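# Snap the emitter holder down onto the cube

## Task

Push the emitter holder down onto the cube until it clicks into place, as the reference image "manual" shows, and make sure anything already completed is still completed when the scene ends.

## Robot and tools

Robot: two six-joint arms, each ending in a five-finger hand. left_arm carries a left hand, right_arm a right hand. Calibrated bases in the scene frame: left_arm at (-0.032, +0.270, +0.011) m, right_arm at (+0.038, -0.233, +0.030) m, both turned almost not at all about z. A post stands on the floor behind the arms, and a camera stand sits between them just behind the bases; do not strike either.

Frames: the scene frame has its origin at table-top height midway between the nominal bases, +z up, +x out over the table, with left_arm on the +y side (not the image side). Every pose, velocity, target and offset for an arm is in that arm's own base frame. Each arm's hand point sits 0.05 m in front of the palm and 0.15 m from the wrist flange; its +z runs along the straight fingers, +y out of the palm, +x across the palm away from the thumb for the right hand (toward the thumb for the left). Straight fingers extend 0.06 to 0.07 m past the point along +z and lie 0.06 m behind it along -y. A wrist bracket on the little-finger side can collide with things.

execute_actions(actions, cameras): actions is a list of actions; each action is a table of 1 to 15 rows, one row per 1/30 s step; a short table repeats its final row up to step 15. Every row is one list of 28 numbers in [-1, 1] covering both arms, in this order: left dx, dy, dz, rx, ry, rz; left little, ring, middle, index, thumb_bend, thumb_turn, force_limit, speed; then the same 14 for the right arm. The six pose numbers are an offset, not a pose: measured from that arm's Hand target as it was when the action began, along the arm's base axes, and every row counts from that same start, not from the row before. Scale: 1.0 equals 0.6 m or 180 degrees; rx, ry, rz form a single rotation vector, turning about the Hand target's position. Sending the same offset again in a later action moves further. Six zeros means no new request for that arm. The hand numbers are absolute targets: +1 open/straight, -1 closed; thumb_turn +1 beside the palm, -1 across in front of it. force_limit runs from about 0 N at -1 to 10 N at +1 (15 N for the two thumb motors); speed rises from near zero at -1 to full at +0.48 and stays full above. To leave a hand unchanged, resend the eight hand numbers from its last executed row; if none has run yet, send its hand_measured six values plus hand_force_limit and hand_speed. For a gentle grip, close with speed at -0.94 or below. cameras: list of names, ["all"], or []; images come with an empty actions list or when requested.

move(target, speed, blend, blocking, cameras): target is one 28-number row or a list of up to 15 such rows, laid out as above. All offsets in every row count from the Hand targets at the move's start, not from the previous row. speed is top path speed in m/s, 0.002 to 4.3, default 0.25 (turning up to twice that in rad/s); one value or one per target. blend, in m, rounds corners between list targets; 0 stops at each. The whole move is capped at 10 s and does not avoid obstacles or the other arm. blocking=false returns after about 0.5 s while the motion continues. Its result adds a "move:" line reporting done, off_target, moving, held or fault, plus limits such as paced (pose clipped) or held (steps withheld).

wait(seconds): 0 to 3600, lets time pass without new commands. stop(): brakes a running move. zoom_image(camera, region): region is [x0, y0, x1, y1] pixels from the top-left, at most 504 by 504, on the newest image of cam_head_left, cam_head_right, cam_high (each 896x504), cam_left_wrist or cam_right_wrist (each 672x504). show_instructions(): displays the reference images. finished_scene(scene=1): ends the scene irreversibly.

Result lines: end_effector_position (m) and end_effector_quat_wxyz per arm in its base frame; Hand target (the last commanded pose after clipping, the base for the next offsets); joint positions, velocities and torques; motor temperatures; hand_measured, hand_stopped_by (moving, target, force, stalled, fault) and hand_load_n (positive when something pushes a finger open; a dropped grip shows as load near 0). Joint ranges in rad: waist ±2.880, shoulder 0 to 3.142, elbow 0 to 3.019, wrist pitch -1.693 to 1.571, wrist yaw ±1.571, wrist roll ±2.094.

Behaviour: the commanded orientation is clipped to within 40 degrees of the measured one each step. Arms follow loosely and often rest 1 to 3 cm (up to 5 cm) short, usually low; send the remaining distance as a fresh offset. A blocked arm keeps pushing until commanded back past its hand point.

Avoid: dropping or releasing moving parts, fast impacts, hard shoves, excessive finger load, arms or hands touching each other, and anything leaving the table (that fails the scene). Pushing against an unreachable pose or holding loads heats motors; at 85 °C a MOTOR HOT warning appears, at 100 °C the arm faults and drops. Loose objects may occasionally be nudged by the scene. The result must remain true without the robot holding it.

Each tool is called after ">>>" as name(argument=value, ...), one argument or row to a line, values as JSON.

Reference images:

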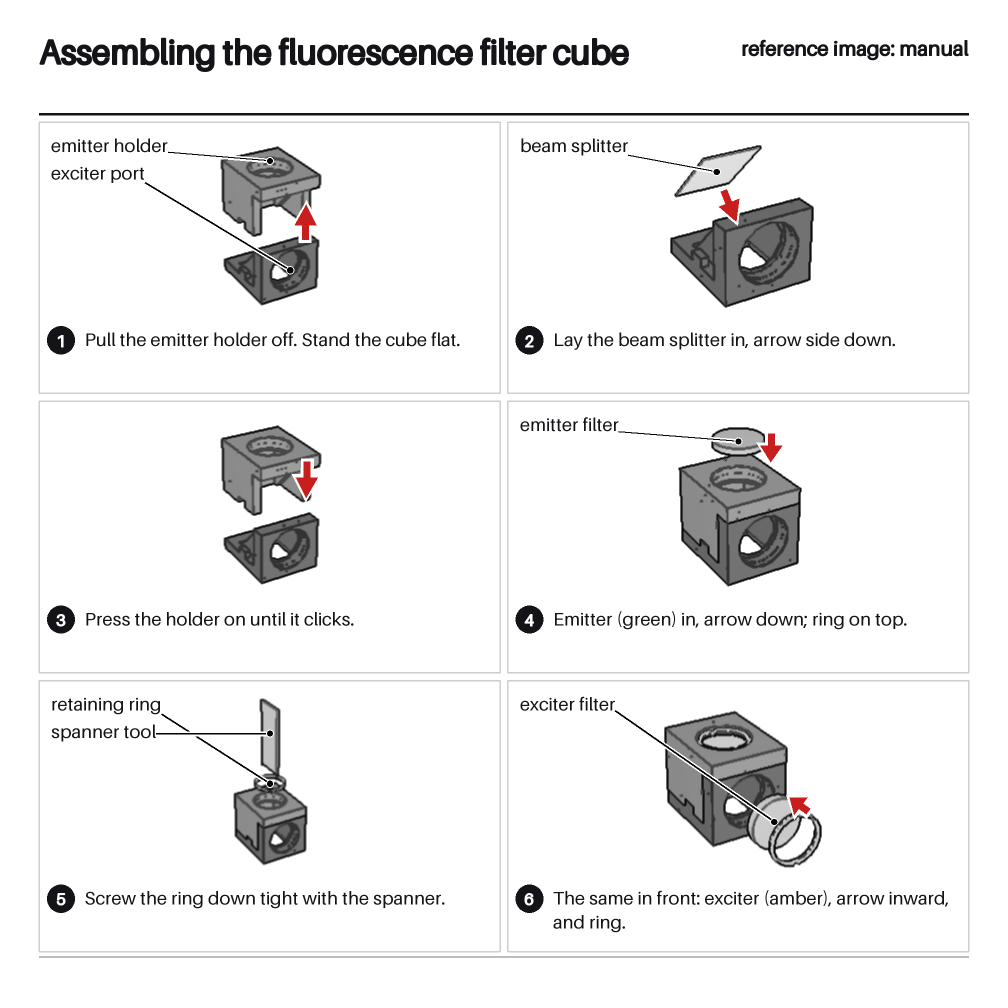

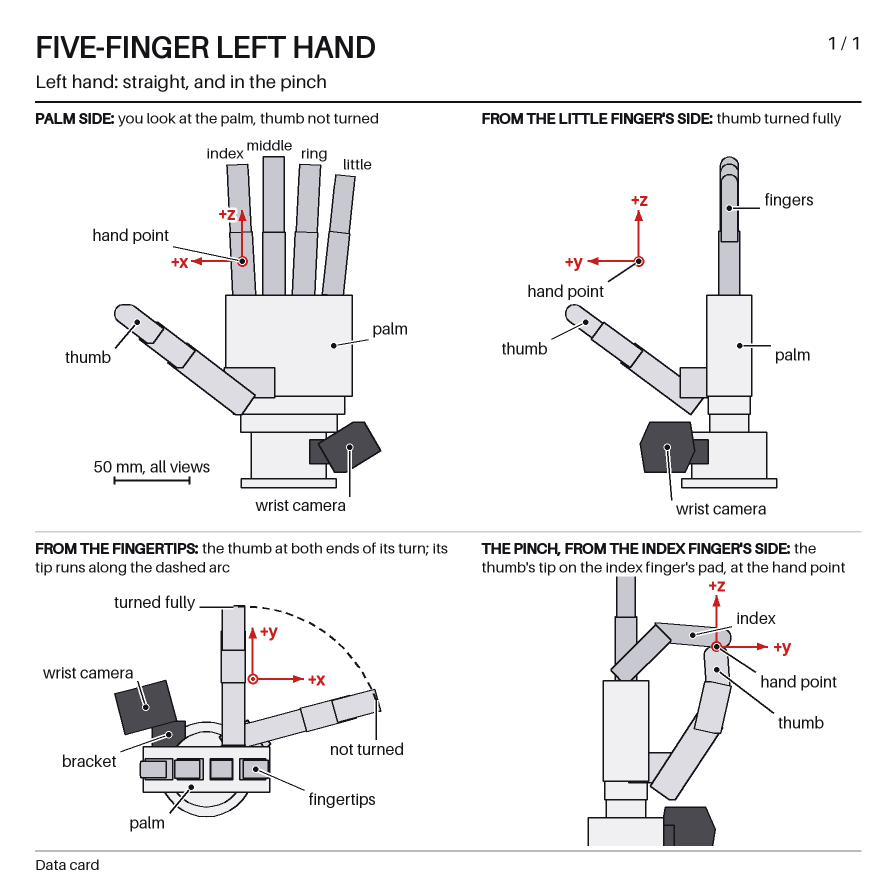

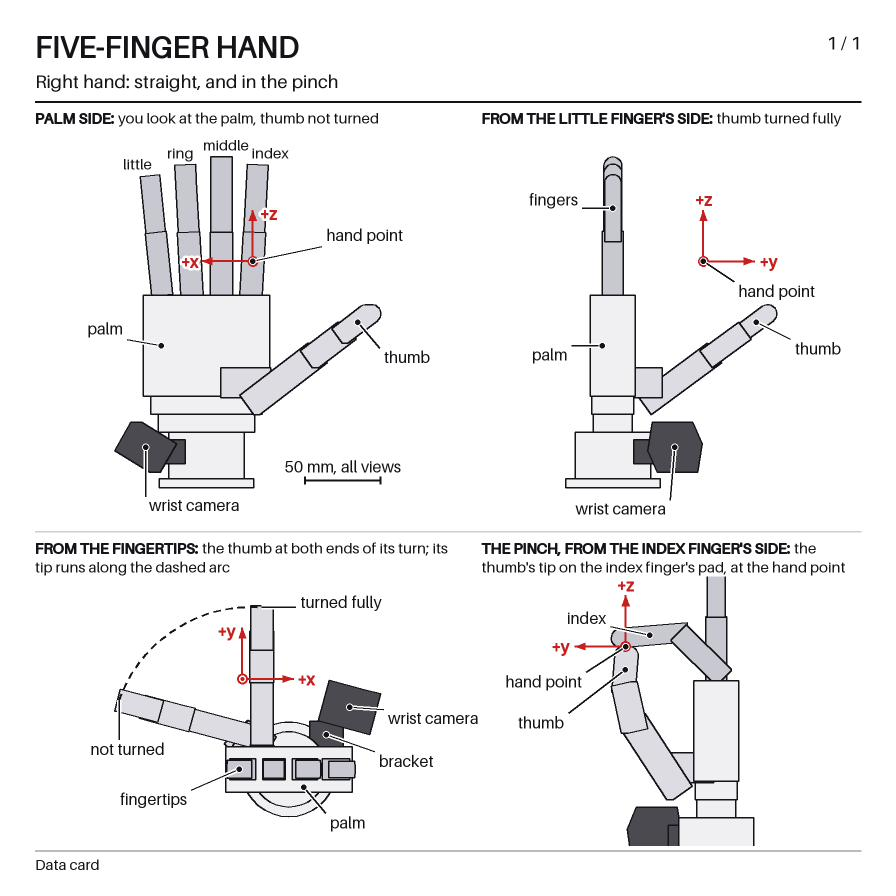

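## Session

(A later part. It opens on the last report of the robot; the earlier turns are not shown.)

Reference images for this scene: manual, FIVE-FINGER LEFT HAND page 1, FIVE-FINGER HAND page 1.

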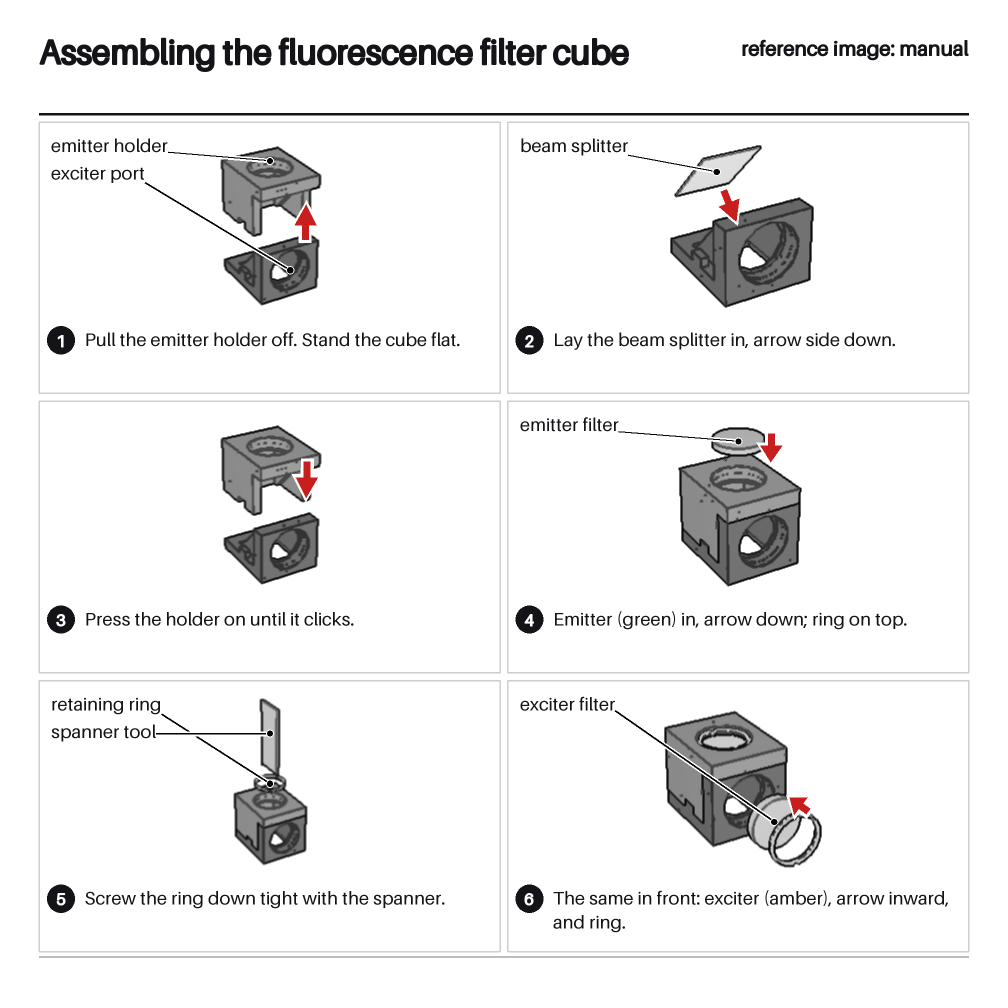

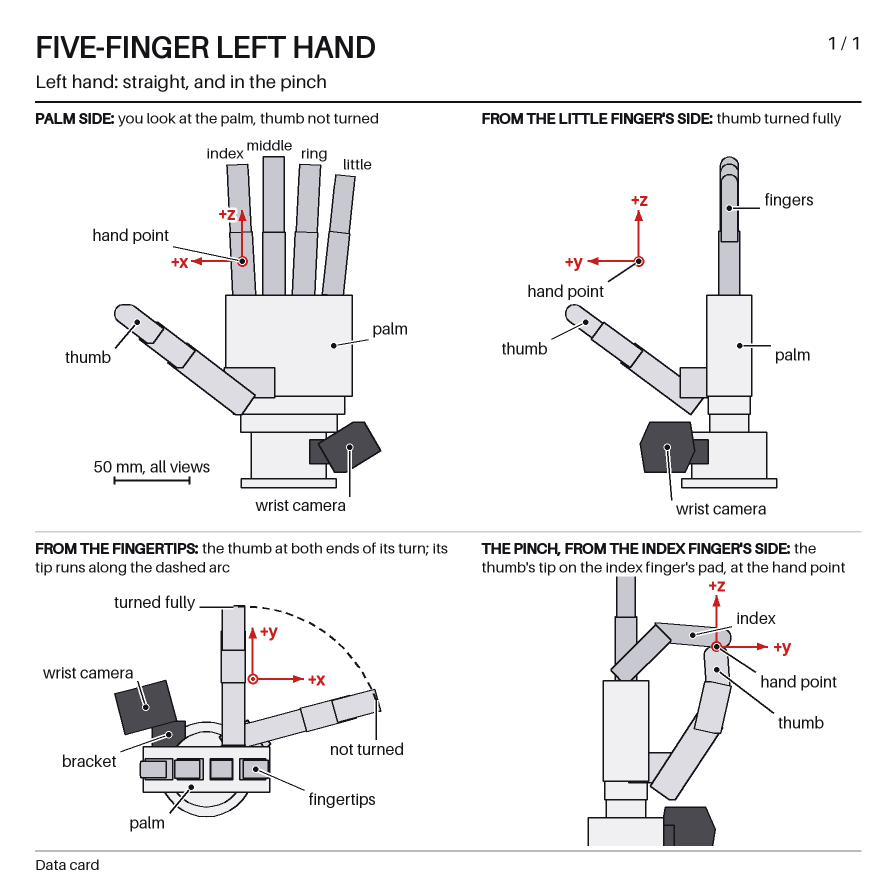

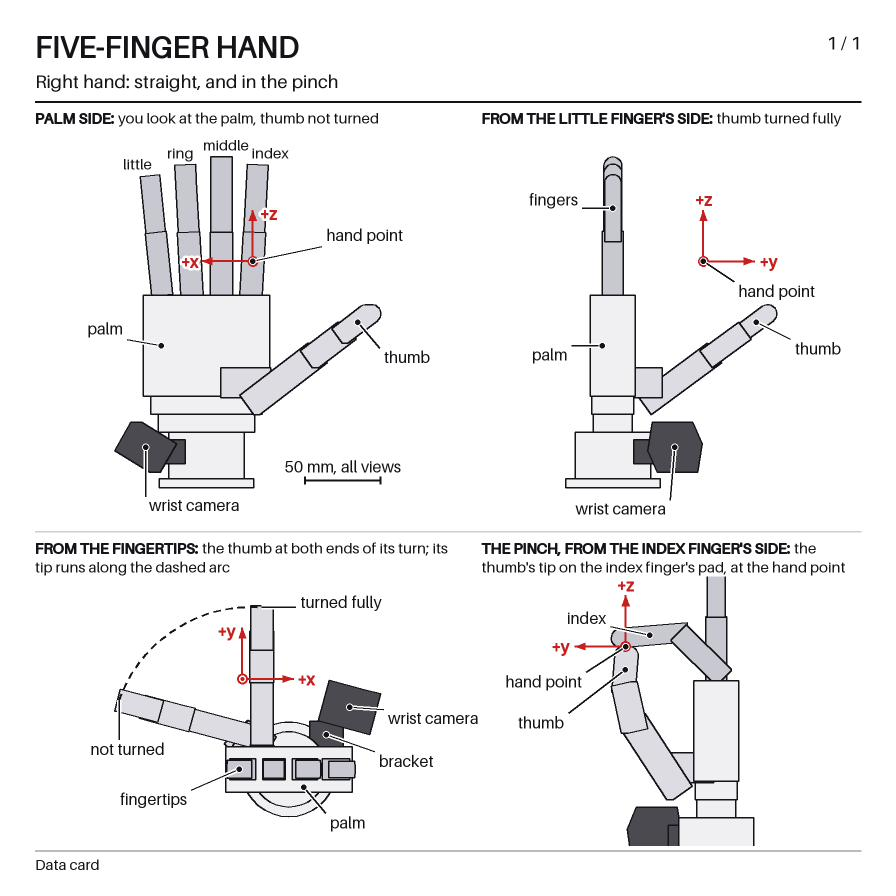

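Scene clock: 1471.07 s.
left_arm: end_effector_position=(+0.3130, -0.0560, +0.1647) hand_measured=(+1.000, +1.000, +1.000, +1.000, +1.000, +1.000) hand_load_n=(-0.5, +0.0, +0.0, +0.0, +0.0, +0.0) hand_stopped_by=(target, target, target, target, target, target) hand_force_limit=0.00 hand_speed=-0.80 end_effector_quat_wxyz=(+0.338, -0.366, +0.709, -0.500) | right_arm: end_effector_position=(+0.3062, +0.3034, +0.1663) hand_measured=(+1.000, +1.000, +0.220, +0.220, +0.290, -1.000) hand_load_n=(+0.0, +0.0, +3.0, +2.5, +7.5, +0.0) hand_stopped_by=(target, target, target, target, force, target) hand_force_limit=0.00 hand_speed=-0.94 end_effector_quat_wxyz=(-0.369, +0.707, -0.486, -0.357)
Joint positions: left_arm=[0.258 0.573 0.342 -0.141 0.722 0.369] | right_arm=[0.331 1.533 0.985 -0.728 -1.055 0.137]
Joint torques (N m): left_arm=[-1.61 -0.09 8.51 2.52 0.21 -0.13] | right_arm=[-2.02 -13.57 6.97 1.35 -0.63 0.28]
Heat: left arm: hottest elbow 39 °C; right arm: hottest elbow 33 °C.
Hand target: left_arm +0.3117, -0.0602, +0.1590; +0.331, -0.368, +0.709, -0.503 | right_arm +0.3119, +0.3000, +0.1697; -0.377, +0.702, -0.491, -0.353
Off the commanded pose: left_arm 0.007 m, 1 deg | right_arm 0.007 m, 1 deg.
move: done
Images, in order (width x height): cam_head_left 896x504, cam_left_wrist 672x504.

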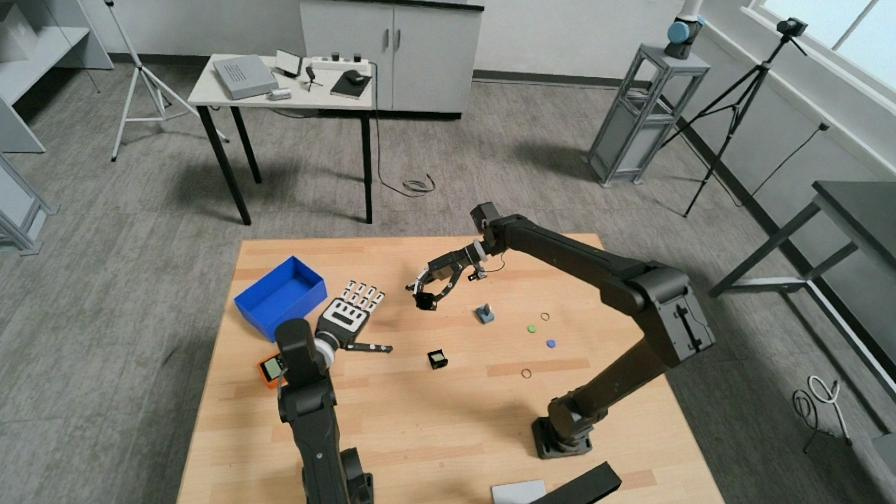

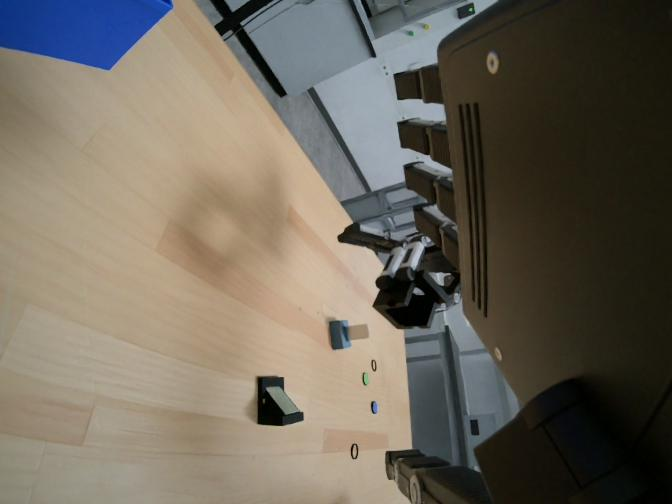

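>>> move(
  target=[
    [0,0,0,0,0,0,1,1,1,1,1,1,0,-0.8,-0.1198,-0.05,-0.0662,0.058,-0.392,0.212,1,1,0.22,0.22,0.1,-1,0.0,-0.94],
    [0,0,0,0,0,0,1,1,1,1,1,1,0,-0.8,-0.1635,-0.055,-0.1795,0.058,-0.392,0.212,1,1,0.22,0.22,0.1,-1,0.0,-0.94],
  ],
  speed=[0.25, 0.08],
  cameras=["cam_left_wrist","cam_right_wrist"],
)

Scene clock: 1499.63 s.
left_arm: end_effector_position=(+0.3130, -0.0560, +0.1647) hand_measured=(+1.000, +1.000, +1.000, +1.000, +1.000, +1.000) hand_load_n=(+0.0, +0.0, +0.0, +0.0, +0.0, +0.0) hand_stopped_by=(target, target, target, target, target, target) hand_force_limit=0.00 hand_speed=-0.80 end_effector_quat_wxyz=(+0.338, -0.366, +0.709, -0.500) | right_arm: end_effector_position=(+0.2154, +0.2621, +0.0614) hand_measured=(+1.000, +1.000, +0.220, +0.220, +0.290, -1.000) hand_load_n=(+0.0, +0.0, +2.5, +2.5, +7.5, +0.0) hand_stopped_by=(target, target, target, target, force, target) hand_force_limit=0.00 hand_speed=-0.94 end_effector_quat_wxyz=(-0.513, +0.855, +0.078, -0.028)
Joint positions: left_arm=[0.258 0.573 0.342 -0.141 0.722 0.369] | right_arm=[0.445 1.227 0.555 -0.397 -1.001 -1.029]
Joint torques (N m): left_arm=[-1.9 -0.09 8.5 2.61 0.21 -0.13] | right_arm=[0.62 -7.36 6.72 1.74 -0.46 0.19]
Heat: left arm: hottest elbow 39 °C; right arm: hottest elbow 32 °C.
Hand target: left_arm +0.3117, -0.0602, +0.1590; +0.331, -0.368, +0.709, -0.503 | right_arm +0.2138, +0.2670, +0.0619; -0.515, +0.853, +0.084, -0.028
Off the commanded pose: left_arm 0.007 m, 1 deg | right_arm 0.005 m, 1 deg.
move: done

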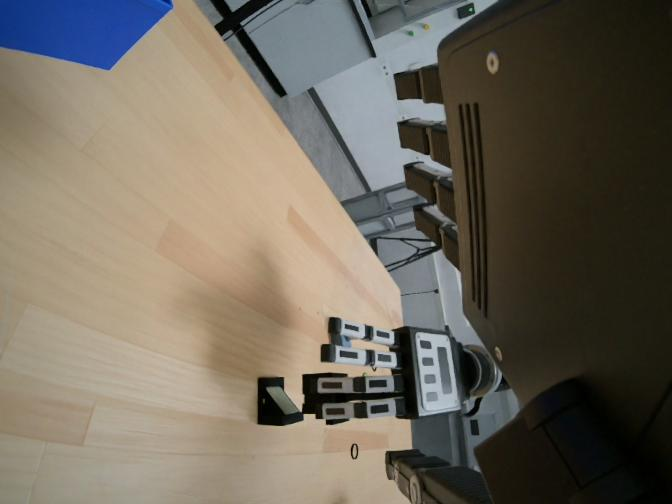

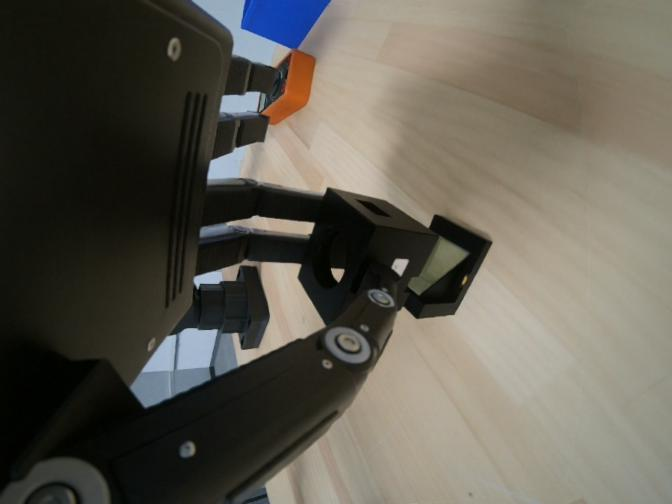

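>>> zoom_image(
  camera="cam_right_wrist",
  region=[390, 200, 510, 330],
)

>>> zoom_image(
  camera="cam_left_wrist",
  region=[250, 365, 320, 435],
)

Scaled by 3.877 from the camera's image (finer frame: 960x720).

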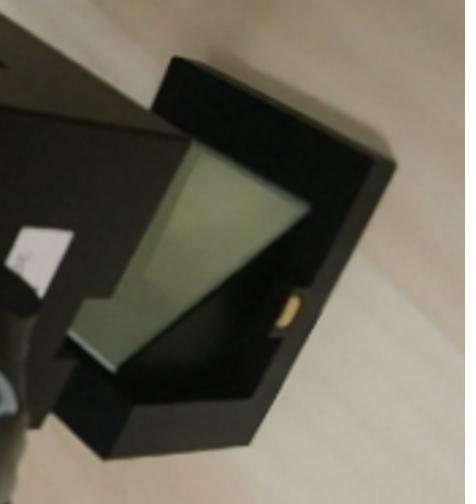

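Scaled by 7.200 from the camera's image (finer frame: 960x720).

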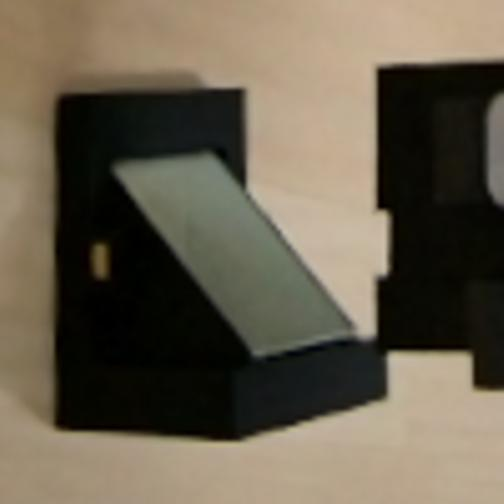

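>>> move(
  target=[0,0,0,0,0,0,1,1,1,1,1,1,0,-0.8,-0.001,0.0067,-0.0165,0,0,0.0144,1,1,0.22,0.22,0.1,-1,0.0,-0.94],
  speed=0.05,
  cameras=["cam_left_wrist","cam_right_wrist"],
)

>>> zoom_image(
  camera="cam_right_wrist",
  region=[380, 200, 500, 330],
)

>>> zoom_image(
  camera="cam_left_wrist",
  region=[250, 365, 320, 435],
)

Scene clock: 1518.93 s.
left_arm: end_effector_position=(+0.3130, -0.0560, +0.1647) hand_measured=(+1.000, +1.000, +1.000, +1.000, +1.000, +1.000) hand_load_n=(+0.5, +0.0, +0.0, +0.0, +0.0, +0.0) hand_stopped_by=(target, target, target, target, target, target) hand_force_limit=0.00 hand_speed=-0.80 end_effector_quat_wxyz=(+0.338, -0.366, +0.709, -0.500) | right_arm: end_effector_position=(+0.2102, +0.2636, +0.0473) hand_measured=(+1.000, +1.000, +0.220, +0.220, +0.290, -1.000) hand_load_n=(+0.0, -0.5, +2.5, +2.5, +7.5, +0.5) hand_stopped_by=(target, target, target, target, force, target) hand_force_limit=0.00 hand_speed=-0.94 end_effector_quat_wxyz=(-0.509, +0.855, +0.089, -0.044)
Joint positions: left_arm=[0.258 0.573 0.342 -0.141 0.722 0.369] | right_arm=[0.456 1.278 0.555 -0.397 -1.012 -1.069]
Joint torques (N m): left_arm=[-1.73 -0.21 8.59 2.61 0.22 -0.11] | right_arm=[0.73 -7.65 7.5 1.39 -0.67 0.04]
Heat: left arm: hottest elbow 39 °C; right arm: hottest elbow 32 °C.
Hand target: left_arm +0.3117, -0.0602, +0.1590; +0.331, -0.368, +0.709, -0.503 | right_arm +0.2132, +0.2711, +0.0520; -0.514, +0.850, +0.103, -0.040
Off the commanded pose: left_arm 0.007 m, 1 deg | right_arm 0.009 m, 2 deg.
move: done

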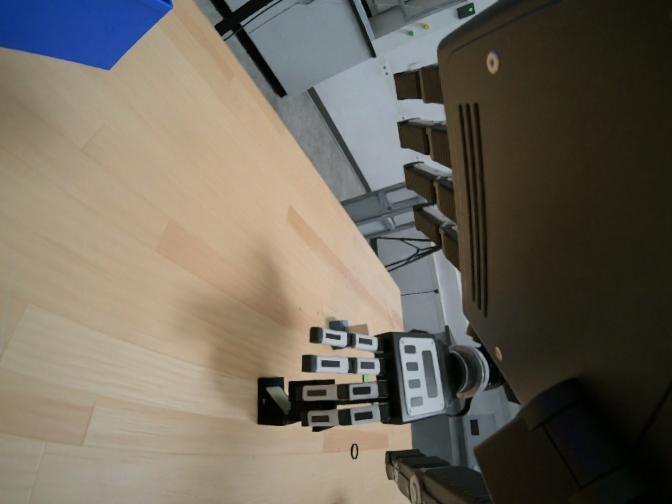

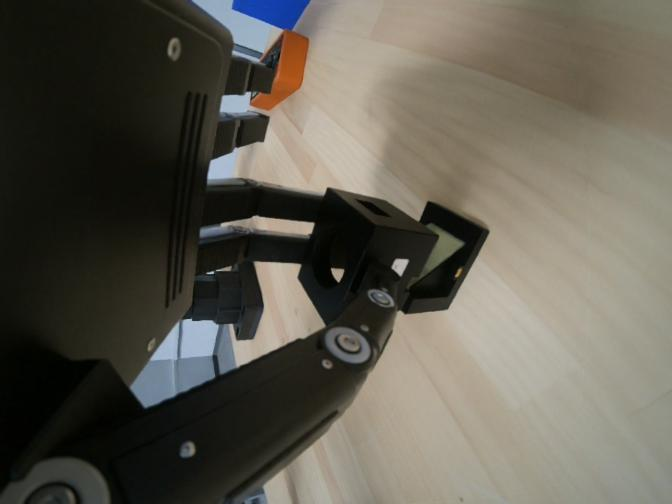

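Scaled by 3.877 from the camera's image (finer frame: 960x720).

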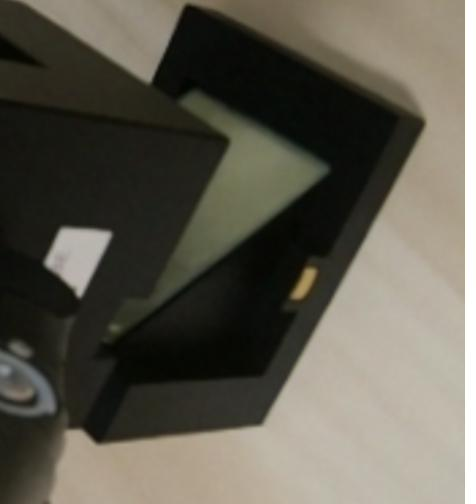

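Scaled by 7.200 from the camera's image (finer frame: 960x720).

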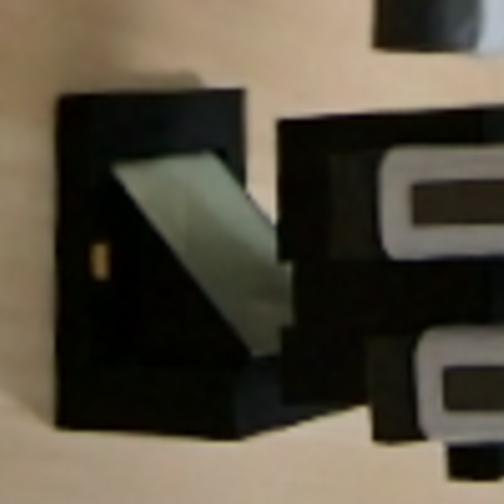

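>>> move(
  target=[
    [0,0,0,0,0,0,1,1,1,1,1,1,0,-0.8,0.02,-0.0017,0.035,0,0,0,1,1,0.22,0.22,0.1,-1,0.0,-0.94],
    [0,0,0,0,0,0,1,1,1,1,1,1,0,-0.8,0.001,-0.0007,0,0,0,0,1,1,0.22,0.22,0.1,-1,0.0,-0.94],
  ],
  speed=[0.15, 0.08],
  cameras=["cam_left_wrist","cam_right_wrist"],
)

>>> zoom_image(
  camera="cam_right_wrist",
  region=[380, 200, 500, 330],
)

>>> zoom_image(
  camera="cam_left_wrist",
  region=[250, 365, 320, 435],
)

Scene clock: 1536.50 s.
left_arm: end_effector_position=(+0.3130, -0.0560, +0.1647) hand_measured=(+1.000, +1.000, +1.000, +1.000, +1.000, +1.000) hand_load_n=(+0.0, +0.0, +0.0, +0.0, +0.0, +0.0) hand_stopped_by=(target, target, target, target, target, target) hand_force_limit=0.00 hand_speed=-0.80 end_effector_quat_wxyz=(+0.338, -0.366, +0.709, -0.500) | right_arm: end_effector_position=(+0.2169, +0.2671, +0.0537) hand_measured=(+1.000, +1.000, +0.220, +0.220, +0.290, -1.000) hand_load_n=(+0.0, -0.5, +2.5, +2.5, +7.5, +0.5) hand_stopped_by=(target, target, target, target, force, target) hand_force_limit=0.00 hand_speed=-0.94 end_effector_quat_wxyz=(-0.513, +0.852, +0.100, -0.038)
Joint positions: left_arm=[0.258 0.573 0.342 -0.141 0.722 0.369] | right_arm=[0.456 1.279 0.576 -0.41 -1.018 -1.089]
Joint torques (N m): left_arm=[-1.61 0.09 8.61 2.58 0.22 -0.13] | right_arm=[0.5 -7.77 6.23 1.72 -0.48 0.18]
Heat: left arm: hottest elbow 39 °C; right arm: hottest elbow 33 °C.
Hand target: left_arm +0.3117, -0.0602, +0.1590; +0.331, -0.368, +0.709, -0.503 | right_arm +0.2138, +0.2706, +0.0521; -0.514, +0.850, +0.103, -0.040
Off the commanded pose: left_arm 0.007 m, 1 deg | right_arm 0.005 m, 1 deg.
move: done

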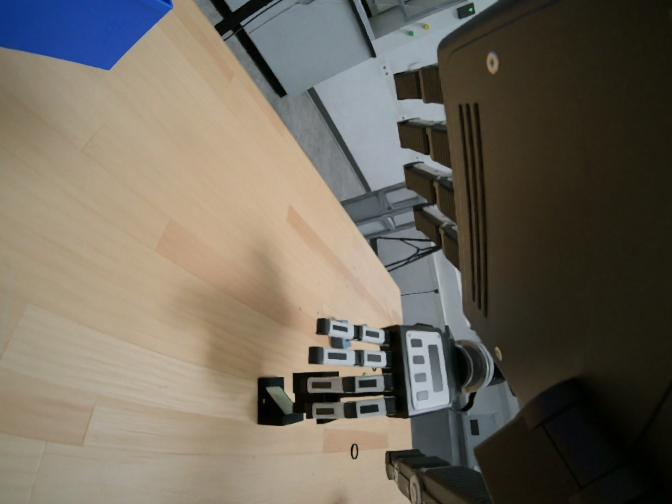

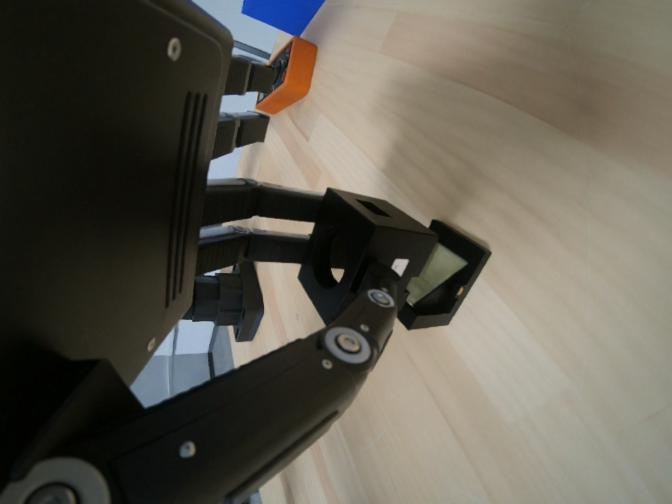

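Scaled by 3.877 from the camera's image (finer frame: 960x720).

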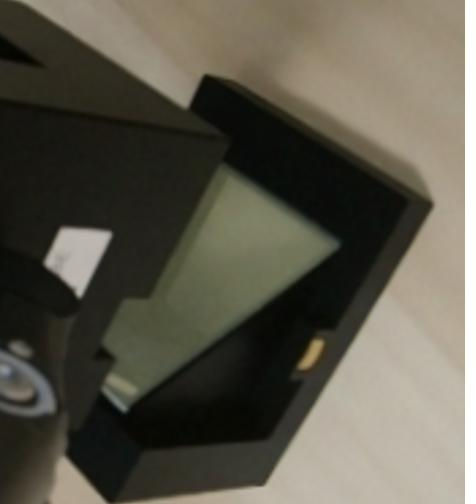

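Scaled by 7.200 from the camera's image (finer frame: 960x720).

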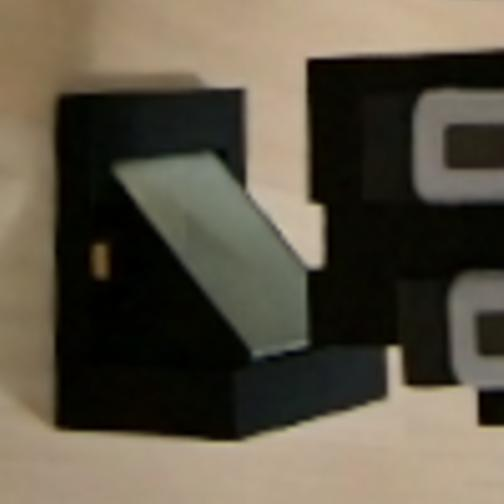

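>>> move(
  target=[0,0,0,0,0,0,1,1,1,1,1,1,0,-0.8,-0.0037,-0.006,-0.0083,0,0,0,1,1,0.22,0.22,0.1,-1,0.0,-0.94],
  speed=0.05,
  cameras=["cam_left_wrist","cam_right_wrist"],
)

>>> zoom_image(
  camera="cam_right_wrist",
  region=[380, 200, 500, 330],
)

>>> zoom_image(
  camera="cam_left_wrist",
  region=[250, 365, 320, 435],
)

Scene clock: 1549.93 s.
left_arm: end_effector_position=(+0.3130, -0.0560, +0.1647) hand_measured=(+1.000, +1.000, +1.000, +1.000, +1.000, +1.000) hand_load_n=(+0.0, +0.0, +0.0, +0.0, +0.0, +0.0) hand_stopped_by=(target, target, target, target, target, target) hand_force_limit=0.00 hand_speed=-0.80 end_effector_quat_wxyz=(+0.338, -0.366, +0.709, -0.500) | right_arm: end_effector_position=(+0.2106, +0.2641, +0.0470) hand_measured=(+1.000, +1.000, +0.220, +0.220, +0.290, -1.000) hand_load_n=(+0.0, +0.0, +2.5, +2.5, +7.5, +0.0) hand_stopped_by=(target, target, target, target, force, target) hand_force_limit=0.00 hand_speed=-0.94 end_effector_quat_wxyz=(-0.511, +0.853, +0.096, -0.044)
Joint positions: left_arm=[0.258 0.573 0.342 -0.141 0.722 0.369] | right_arm=[0.456 1.284 0.559 -0.403 -1.018 -1.089]
Joint torques (N m): left_arm=[-1.67 -0.03 8.55 2.52 0.2 -0.13] | right_arm=[-0.21 -7.77 6.41 1.73 -0.6 0.08]
Heat: left arm: hottest elbow 39 °C; right arm: hottest elbow 32 °C.
Hand target: left_arm +0.3117, -0.0602, +0.1590; +0.331, -0.368, +0.709, -0.503 | right_arm +0.2117, +0.2671, +0.0472; -0.514, +0.850, +0.103, -0.040
Off the commanded pose: left_arm 0.007 m, 1 deg | right_arm 0.003 m, 1 deg.
move: done

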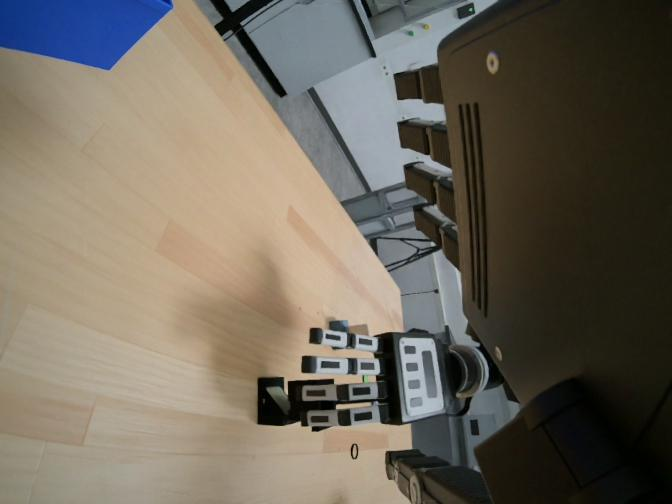

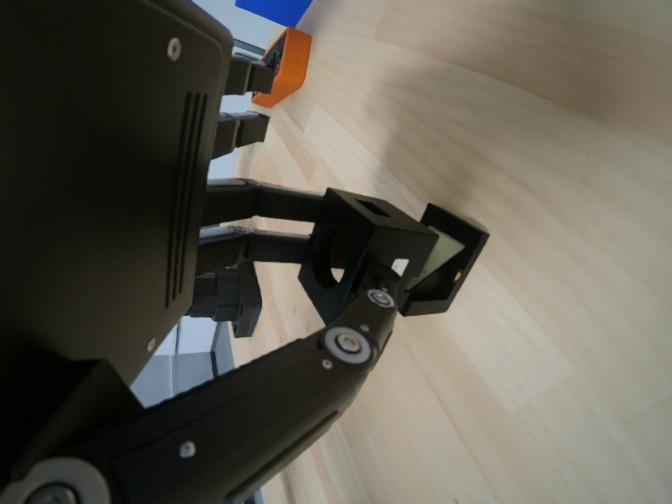

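Scaled by 3.877 from the camera's image (finer frame: 960x720).

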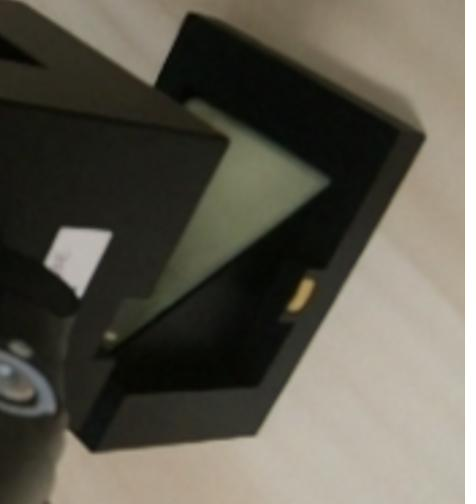

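Scaled by 7.200 from the camera's image (finer frame: 960x720).

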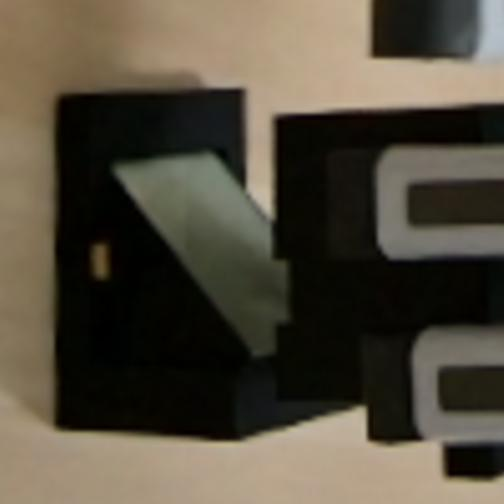

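>>> move(
  target=[0,0,0,0,0,0,1,1,1,1,1,1,0,-0.8,0.0067,0,0.001,0,0,0,1,1,0.22,0.22,0.1,-1,0.0,-0.94],
  speed=0.05,
  cameras=["cam_left_wrist","cam_right_wrist"],
)

Scene clock: 1552.90 s.
left_arm: end_effector_position=(+0.3130, -0.0560, +0.1647) hand_measured=(+1.000, +1.000, +1.000, +1.000, +1.000, +1.000) hand_load_n=(+0.0, +0.0, +0.0, +0.0, +0.0, -0.5) hand_stopped_by=(target, target, target, target, target, target) hand_force_limit=0.00 hand_speed=-0.80 end_effector_quat_wxyz=(+0.338, -0.366, +0.709, -0.500) | right_arm: end_effector_position=(+0.2103, +0.2638, +0.0443) hand_measured=(+1.000, +1.000, +0.220, +0.220, +0.290, -1.000) hand_load_n=(+0.0, +0.0, +2.5, +2.5, +7.5, +0.5) hand_stopped_by=(target, target, target, target, force, target) hand_force_limit=0.00 hand_speed=-0.94 end_effector_quat_wxyz=(-0.510, +0.854, +0.096, -0.046)
Joint positions: left_arm=[0.258 0.573 0.342 -0.141 0.722 0.369] | right_arm=[0.456 1.293 0.559 -0.403 -1.018 -1.095]
Joint torques (N m): left_arm=[-1.85 -0.21 8.55 2.44 0.2 -0.11] | right_arm=[-0.85 -7.77 7.16 1.31 -0.67 0.06]
Heat: left arm: hottest elbow 39 °C; right arm: hottest elbow 32 °C.
Hand target: left_arm +0.3117, -0.0602, +0.1590; +0.331, -0.368, +0.709, -0.503 | right_arm +0.2157, +0.2671, +0.0478; -0.514, +0.850, +0.103, -0.040
Off the commanded pose: left_arm 0.007 m, 1 deg | right_arm 0.007 m, 1 deg.
move: done

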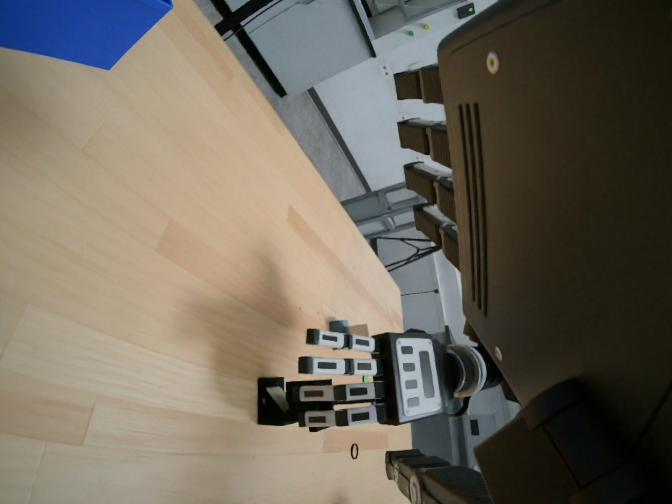

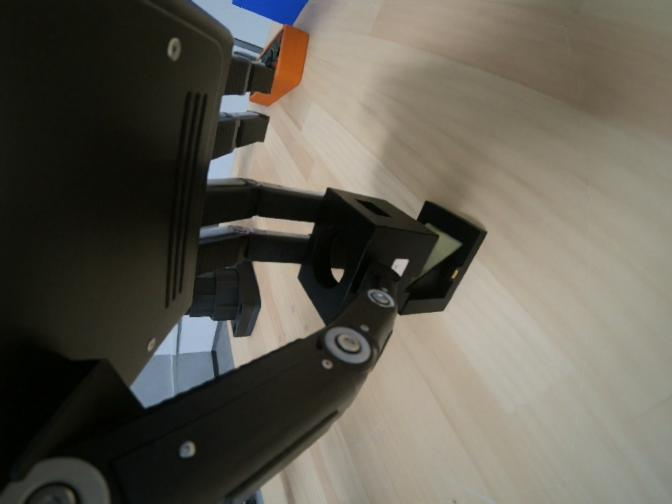

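>>> move(
  target=[
    [0,0,0,0,0,0,1,1,1,1,1,1,0,-0.8,0.0127,0.0023,0.0277,0,0,0,1,1,0.22,0.22,0.1,-1,0.0,-0.94],
    [0,0,0,0,0,0,1,1,1,1,1,1,0,-0.8,-0.0063,0.0033,-0.0073,0,0,0,1,1,0.22,0.22,0.1,-1,0.0,-0.94],
  ],
  speed=[0.15, 0.08],
  cameras=["cam_left_wrist","cam_right_wrist"],
)

>>> zoom_image(
  camera="cam_right_wrist",
  region=[380, 200, 500, 330],
)

>>> zoom_image(
  camera="cam_left_wrist",
  region=[250, 365, 320, 435],
)

Scene clock: 1562.07 s.
left_arm: end_effector_position=(+0.3130, -0.0560, +0.1647) hand_measured=(+1.000, +1.000, +1.000, +1.000, +1.000, +1.000) hand_load_n=(+0.0, -0.5, +0.0, +0.0, +0.0, -0.5) hand_stopped_by=(target, target, target, target, target, target) hand_force_limit=0.00 hand_speed=-0.80 end_effector_quat_wxyz=(+0.338, -0.366, +0.709, -0.500) | right_arm: end_effector_position=(+0.2144, +0.2659, +0.0448) hand_measured=(+1.000, +1.000, +0.220, +0.220, +0.290, -1.000) hand_load_n=(+0.0, +0.0, +2.5, +2.5, +7.5, +0.5) hand_stopped_by=(target, target, target, target, force, target) hand_force_limit=0.00 hand_speed=-0.94 end_effector_quat_wxyz=(-0.513, +0.852, +0.100, -0.038)
Joint positions: left_arm=[0.258 0.573 0.342 -0.141 0.722 0.369] | right_arm=[0.456 1.295 0.559 -0.38 -1.019 -1.092]
Joint torques (N m): left_arm=[-1.85 -0.26 8.43 2.61 0.21 -0.12] | right_arm=[0.26 -7.77 6.09 1.7 -0.48 0.2]
Heat: left arm: hottest elbow 39 °C; right arm: hottest elbow 32 °C.
Hand target: left_arm +0.3117, -0.0602, +0.1590; +0.331, -0.368, +0.709, -0.503 | right_arm +0.2119, +0.2691, +0.0434; -0.514, +0.850, +0.103, -0.040
Off the commanded pose: left_arm 0.007 m, 1 deg | right_arm 0.004 m, 0 deg.
move: done

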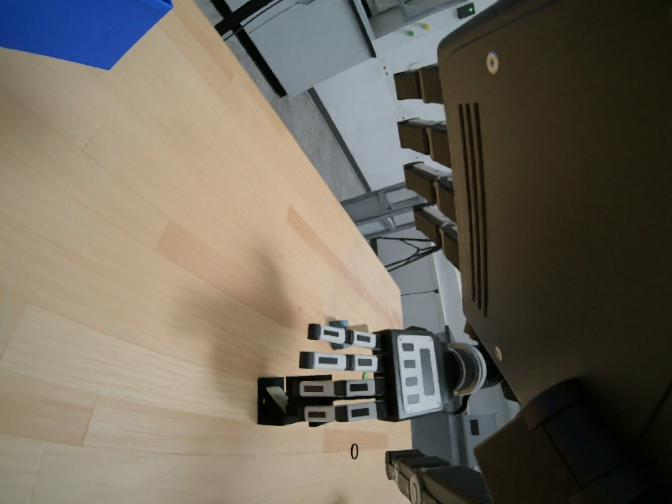

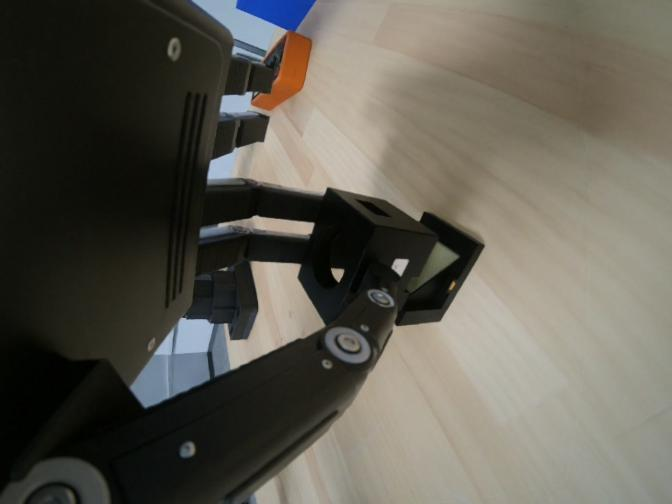

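Scaled by 3.877 from the camera's image (finer frame: 960x720).

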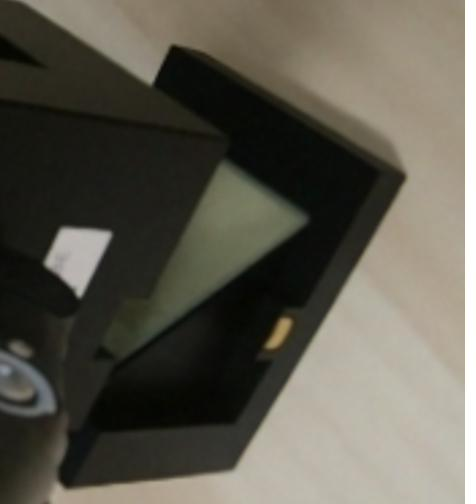

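Scaled by 7.200 from the camera's image (finer frame: 960x720).

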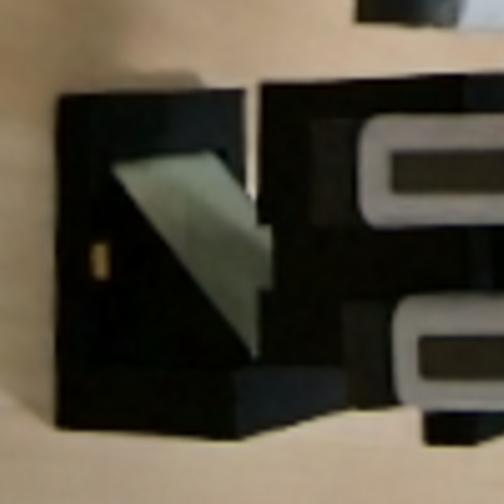

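>>> move(
  target=[
    [0,0,0,0,0,0,1,1,1,1,1,1,0,-0.8,0.019,-0.0233,0.035,0,0,0,1,1,0.22,0.22,0.1,-1,0.0,-0.94],
    [0,0,0,0,0,0,1,1,1,1,1,1,0,-0.8,0,-0.001,0,0,0,0,1,1,0.22,0.22,0.1,-1,0.0,-0.94],
  ],
  speed=[0.15, 0.08],
  cameras=["cam_left_wrist","cam_right_wrist"],
)

>>> zoom_image(
  camera="cam_right_wrist",
  region=[380, 200, 500, 330],
)

>>> zoom_image(
  camera="cam_left_wrist",
  region=[250, 365, 320, 435],
)

Scene clock: 1575.10 s.
left_arm: end_effector_position=(+0.3130, -0.0560, +0.1647) hand_measured=(+1.000, +1.000, +1.000, +1.000, +1.000, +1.000) hand_load_n=(-0.5, +0.0, +0.0, +0.0, +0.0, +0.0) hand_stopped_by=(target, target, target, target, target, target) hand_force_limit=0.00 hand_speed=-0.80 end_effector_quat_wxyz=(+0.338, -0.366, +0.709, -0.500) | right_arm: end_effector_position=(+0.2151, +0.2647, +0.0446) hand_measured=(+1.000, +1.000, +0.220, +0.220, +0.290, -1.000) hand_load_n=(+0.0, +0.0, +2.5, +2.5, +7.5, +0.0) hand_stopped_by=(target, target, target, target, force, target) hand_force_limit=0.00 hand_speed=-0.94 end_effector_quat_wxyz=(-0.513, +0.852, +0.099, -0.038)
Joint positions: left_arm=[0.258 0.573 0.342 -0.141 0.722 0.369] | right_arm=[0.451 1.295 0.559 -0.383 -1.019 -1.096]
Joint torques (N m): left_arm=[-1.9 -0.32 8.51 2.44 0.2 -0.11] | right_arm=[0.44 -7.82 6.06 1.69 -0.49 0.17]
Heat: left arm: hottest elbow 39 °C; right arm: hottest elbow 31 °C.
Hand target: left_arm +0.3117, -0.0602, +0.1590; +0.331, -0.368, +0.709, -0.503 | right_arm +0.2120, +0.2684, +0.0433; -0.514, +0.851, +0.103, -0.040
Off the commanded pose: left_arm 0.007 m, 1 deg | right_arm 0.005 m, 1 deg.
move: done

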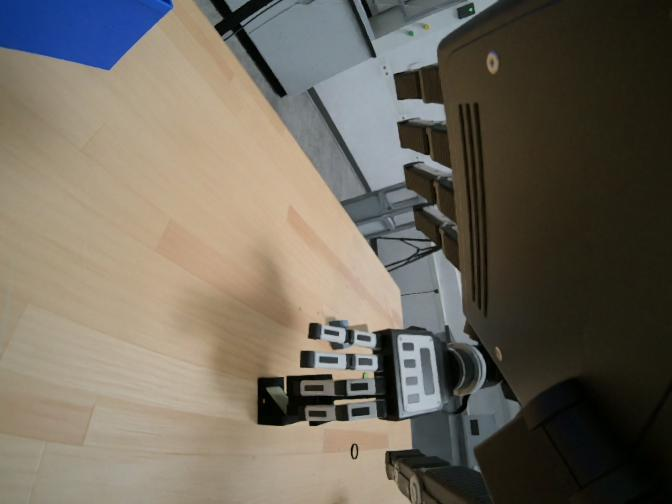

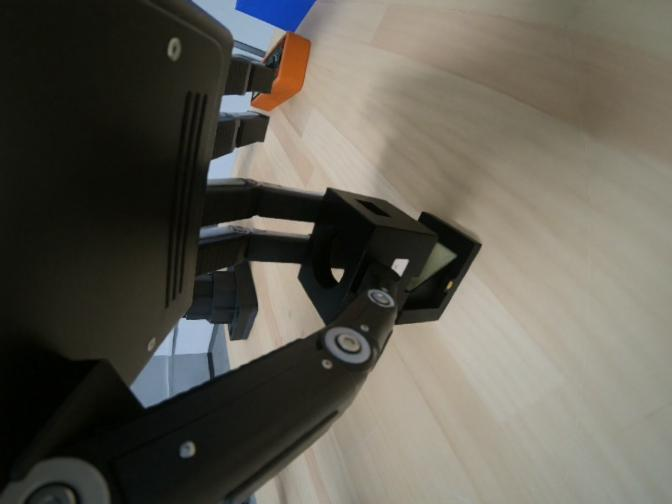

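Scaled by 3.877 from the camera's image (finer frame: 960x720).

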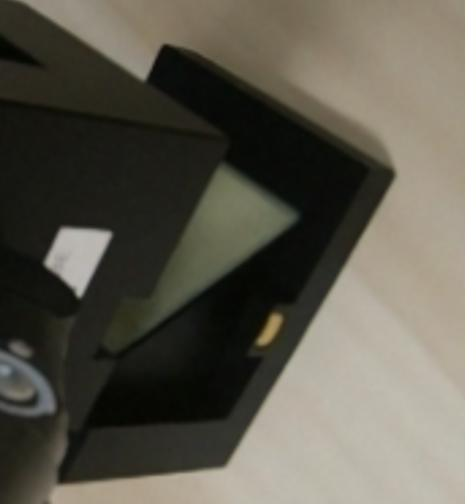

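Scaled by 7.200 from the camera's image (finer frame: 960x720).

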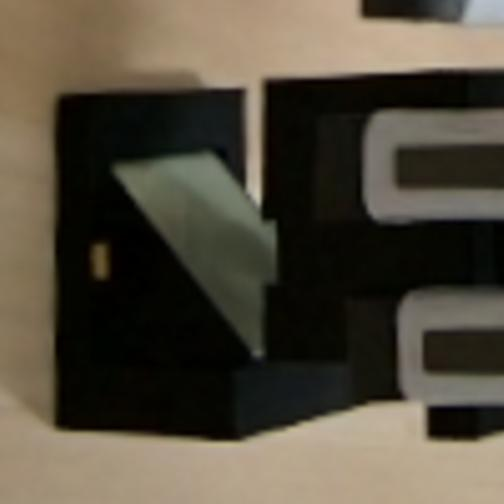

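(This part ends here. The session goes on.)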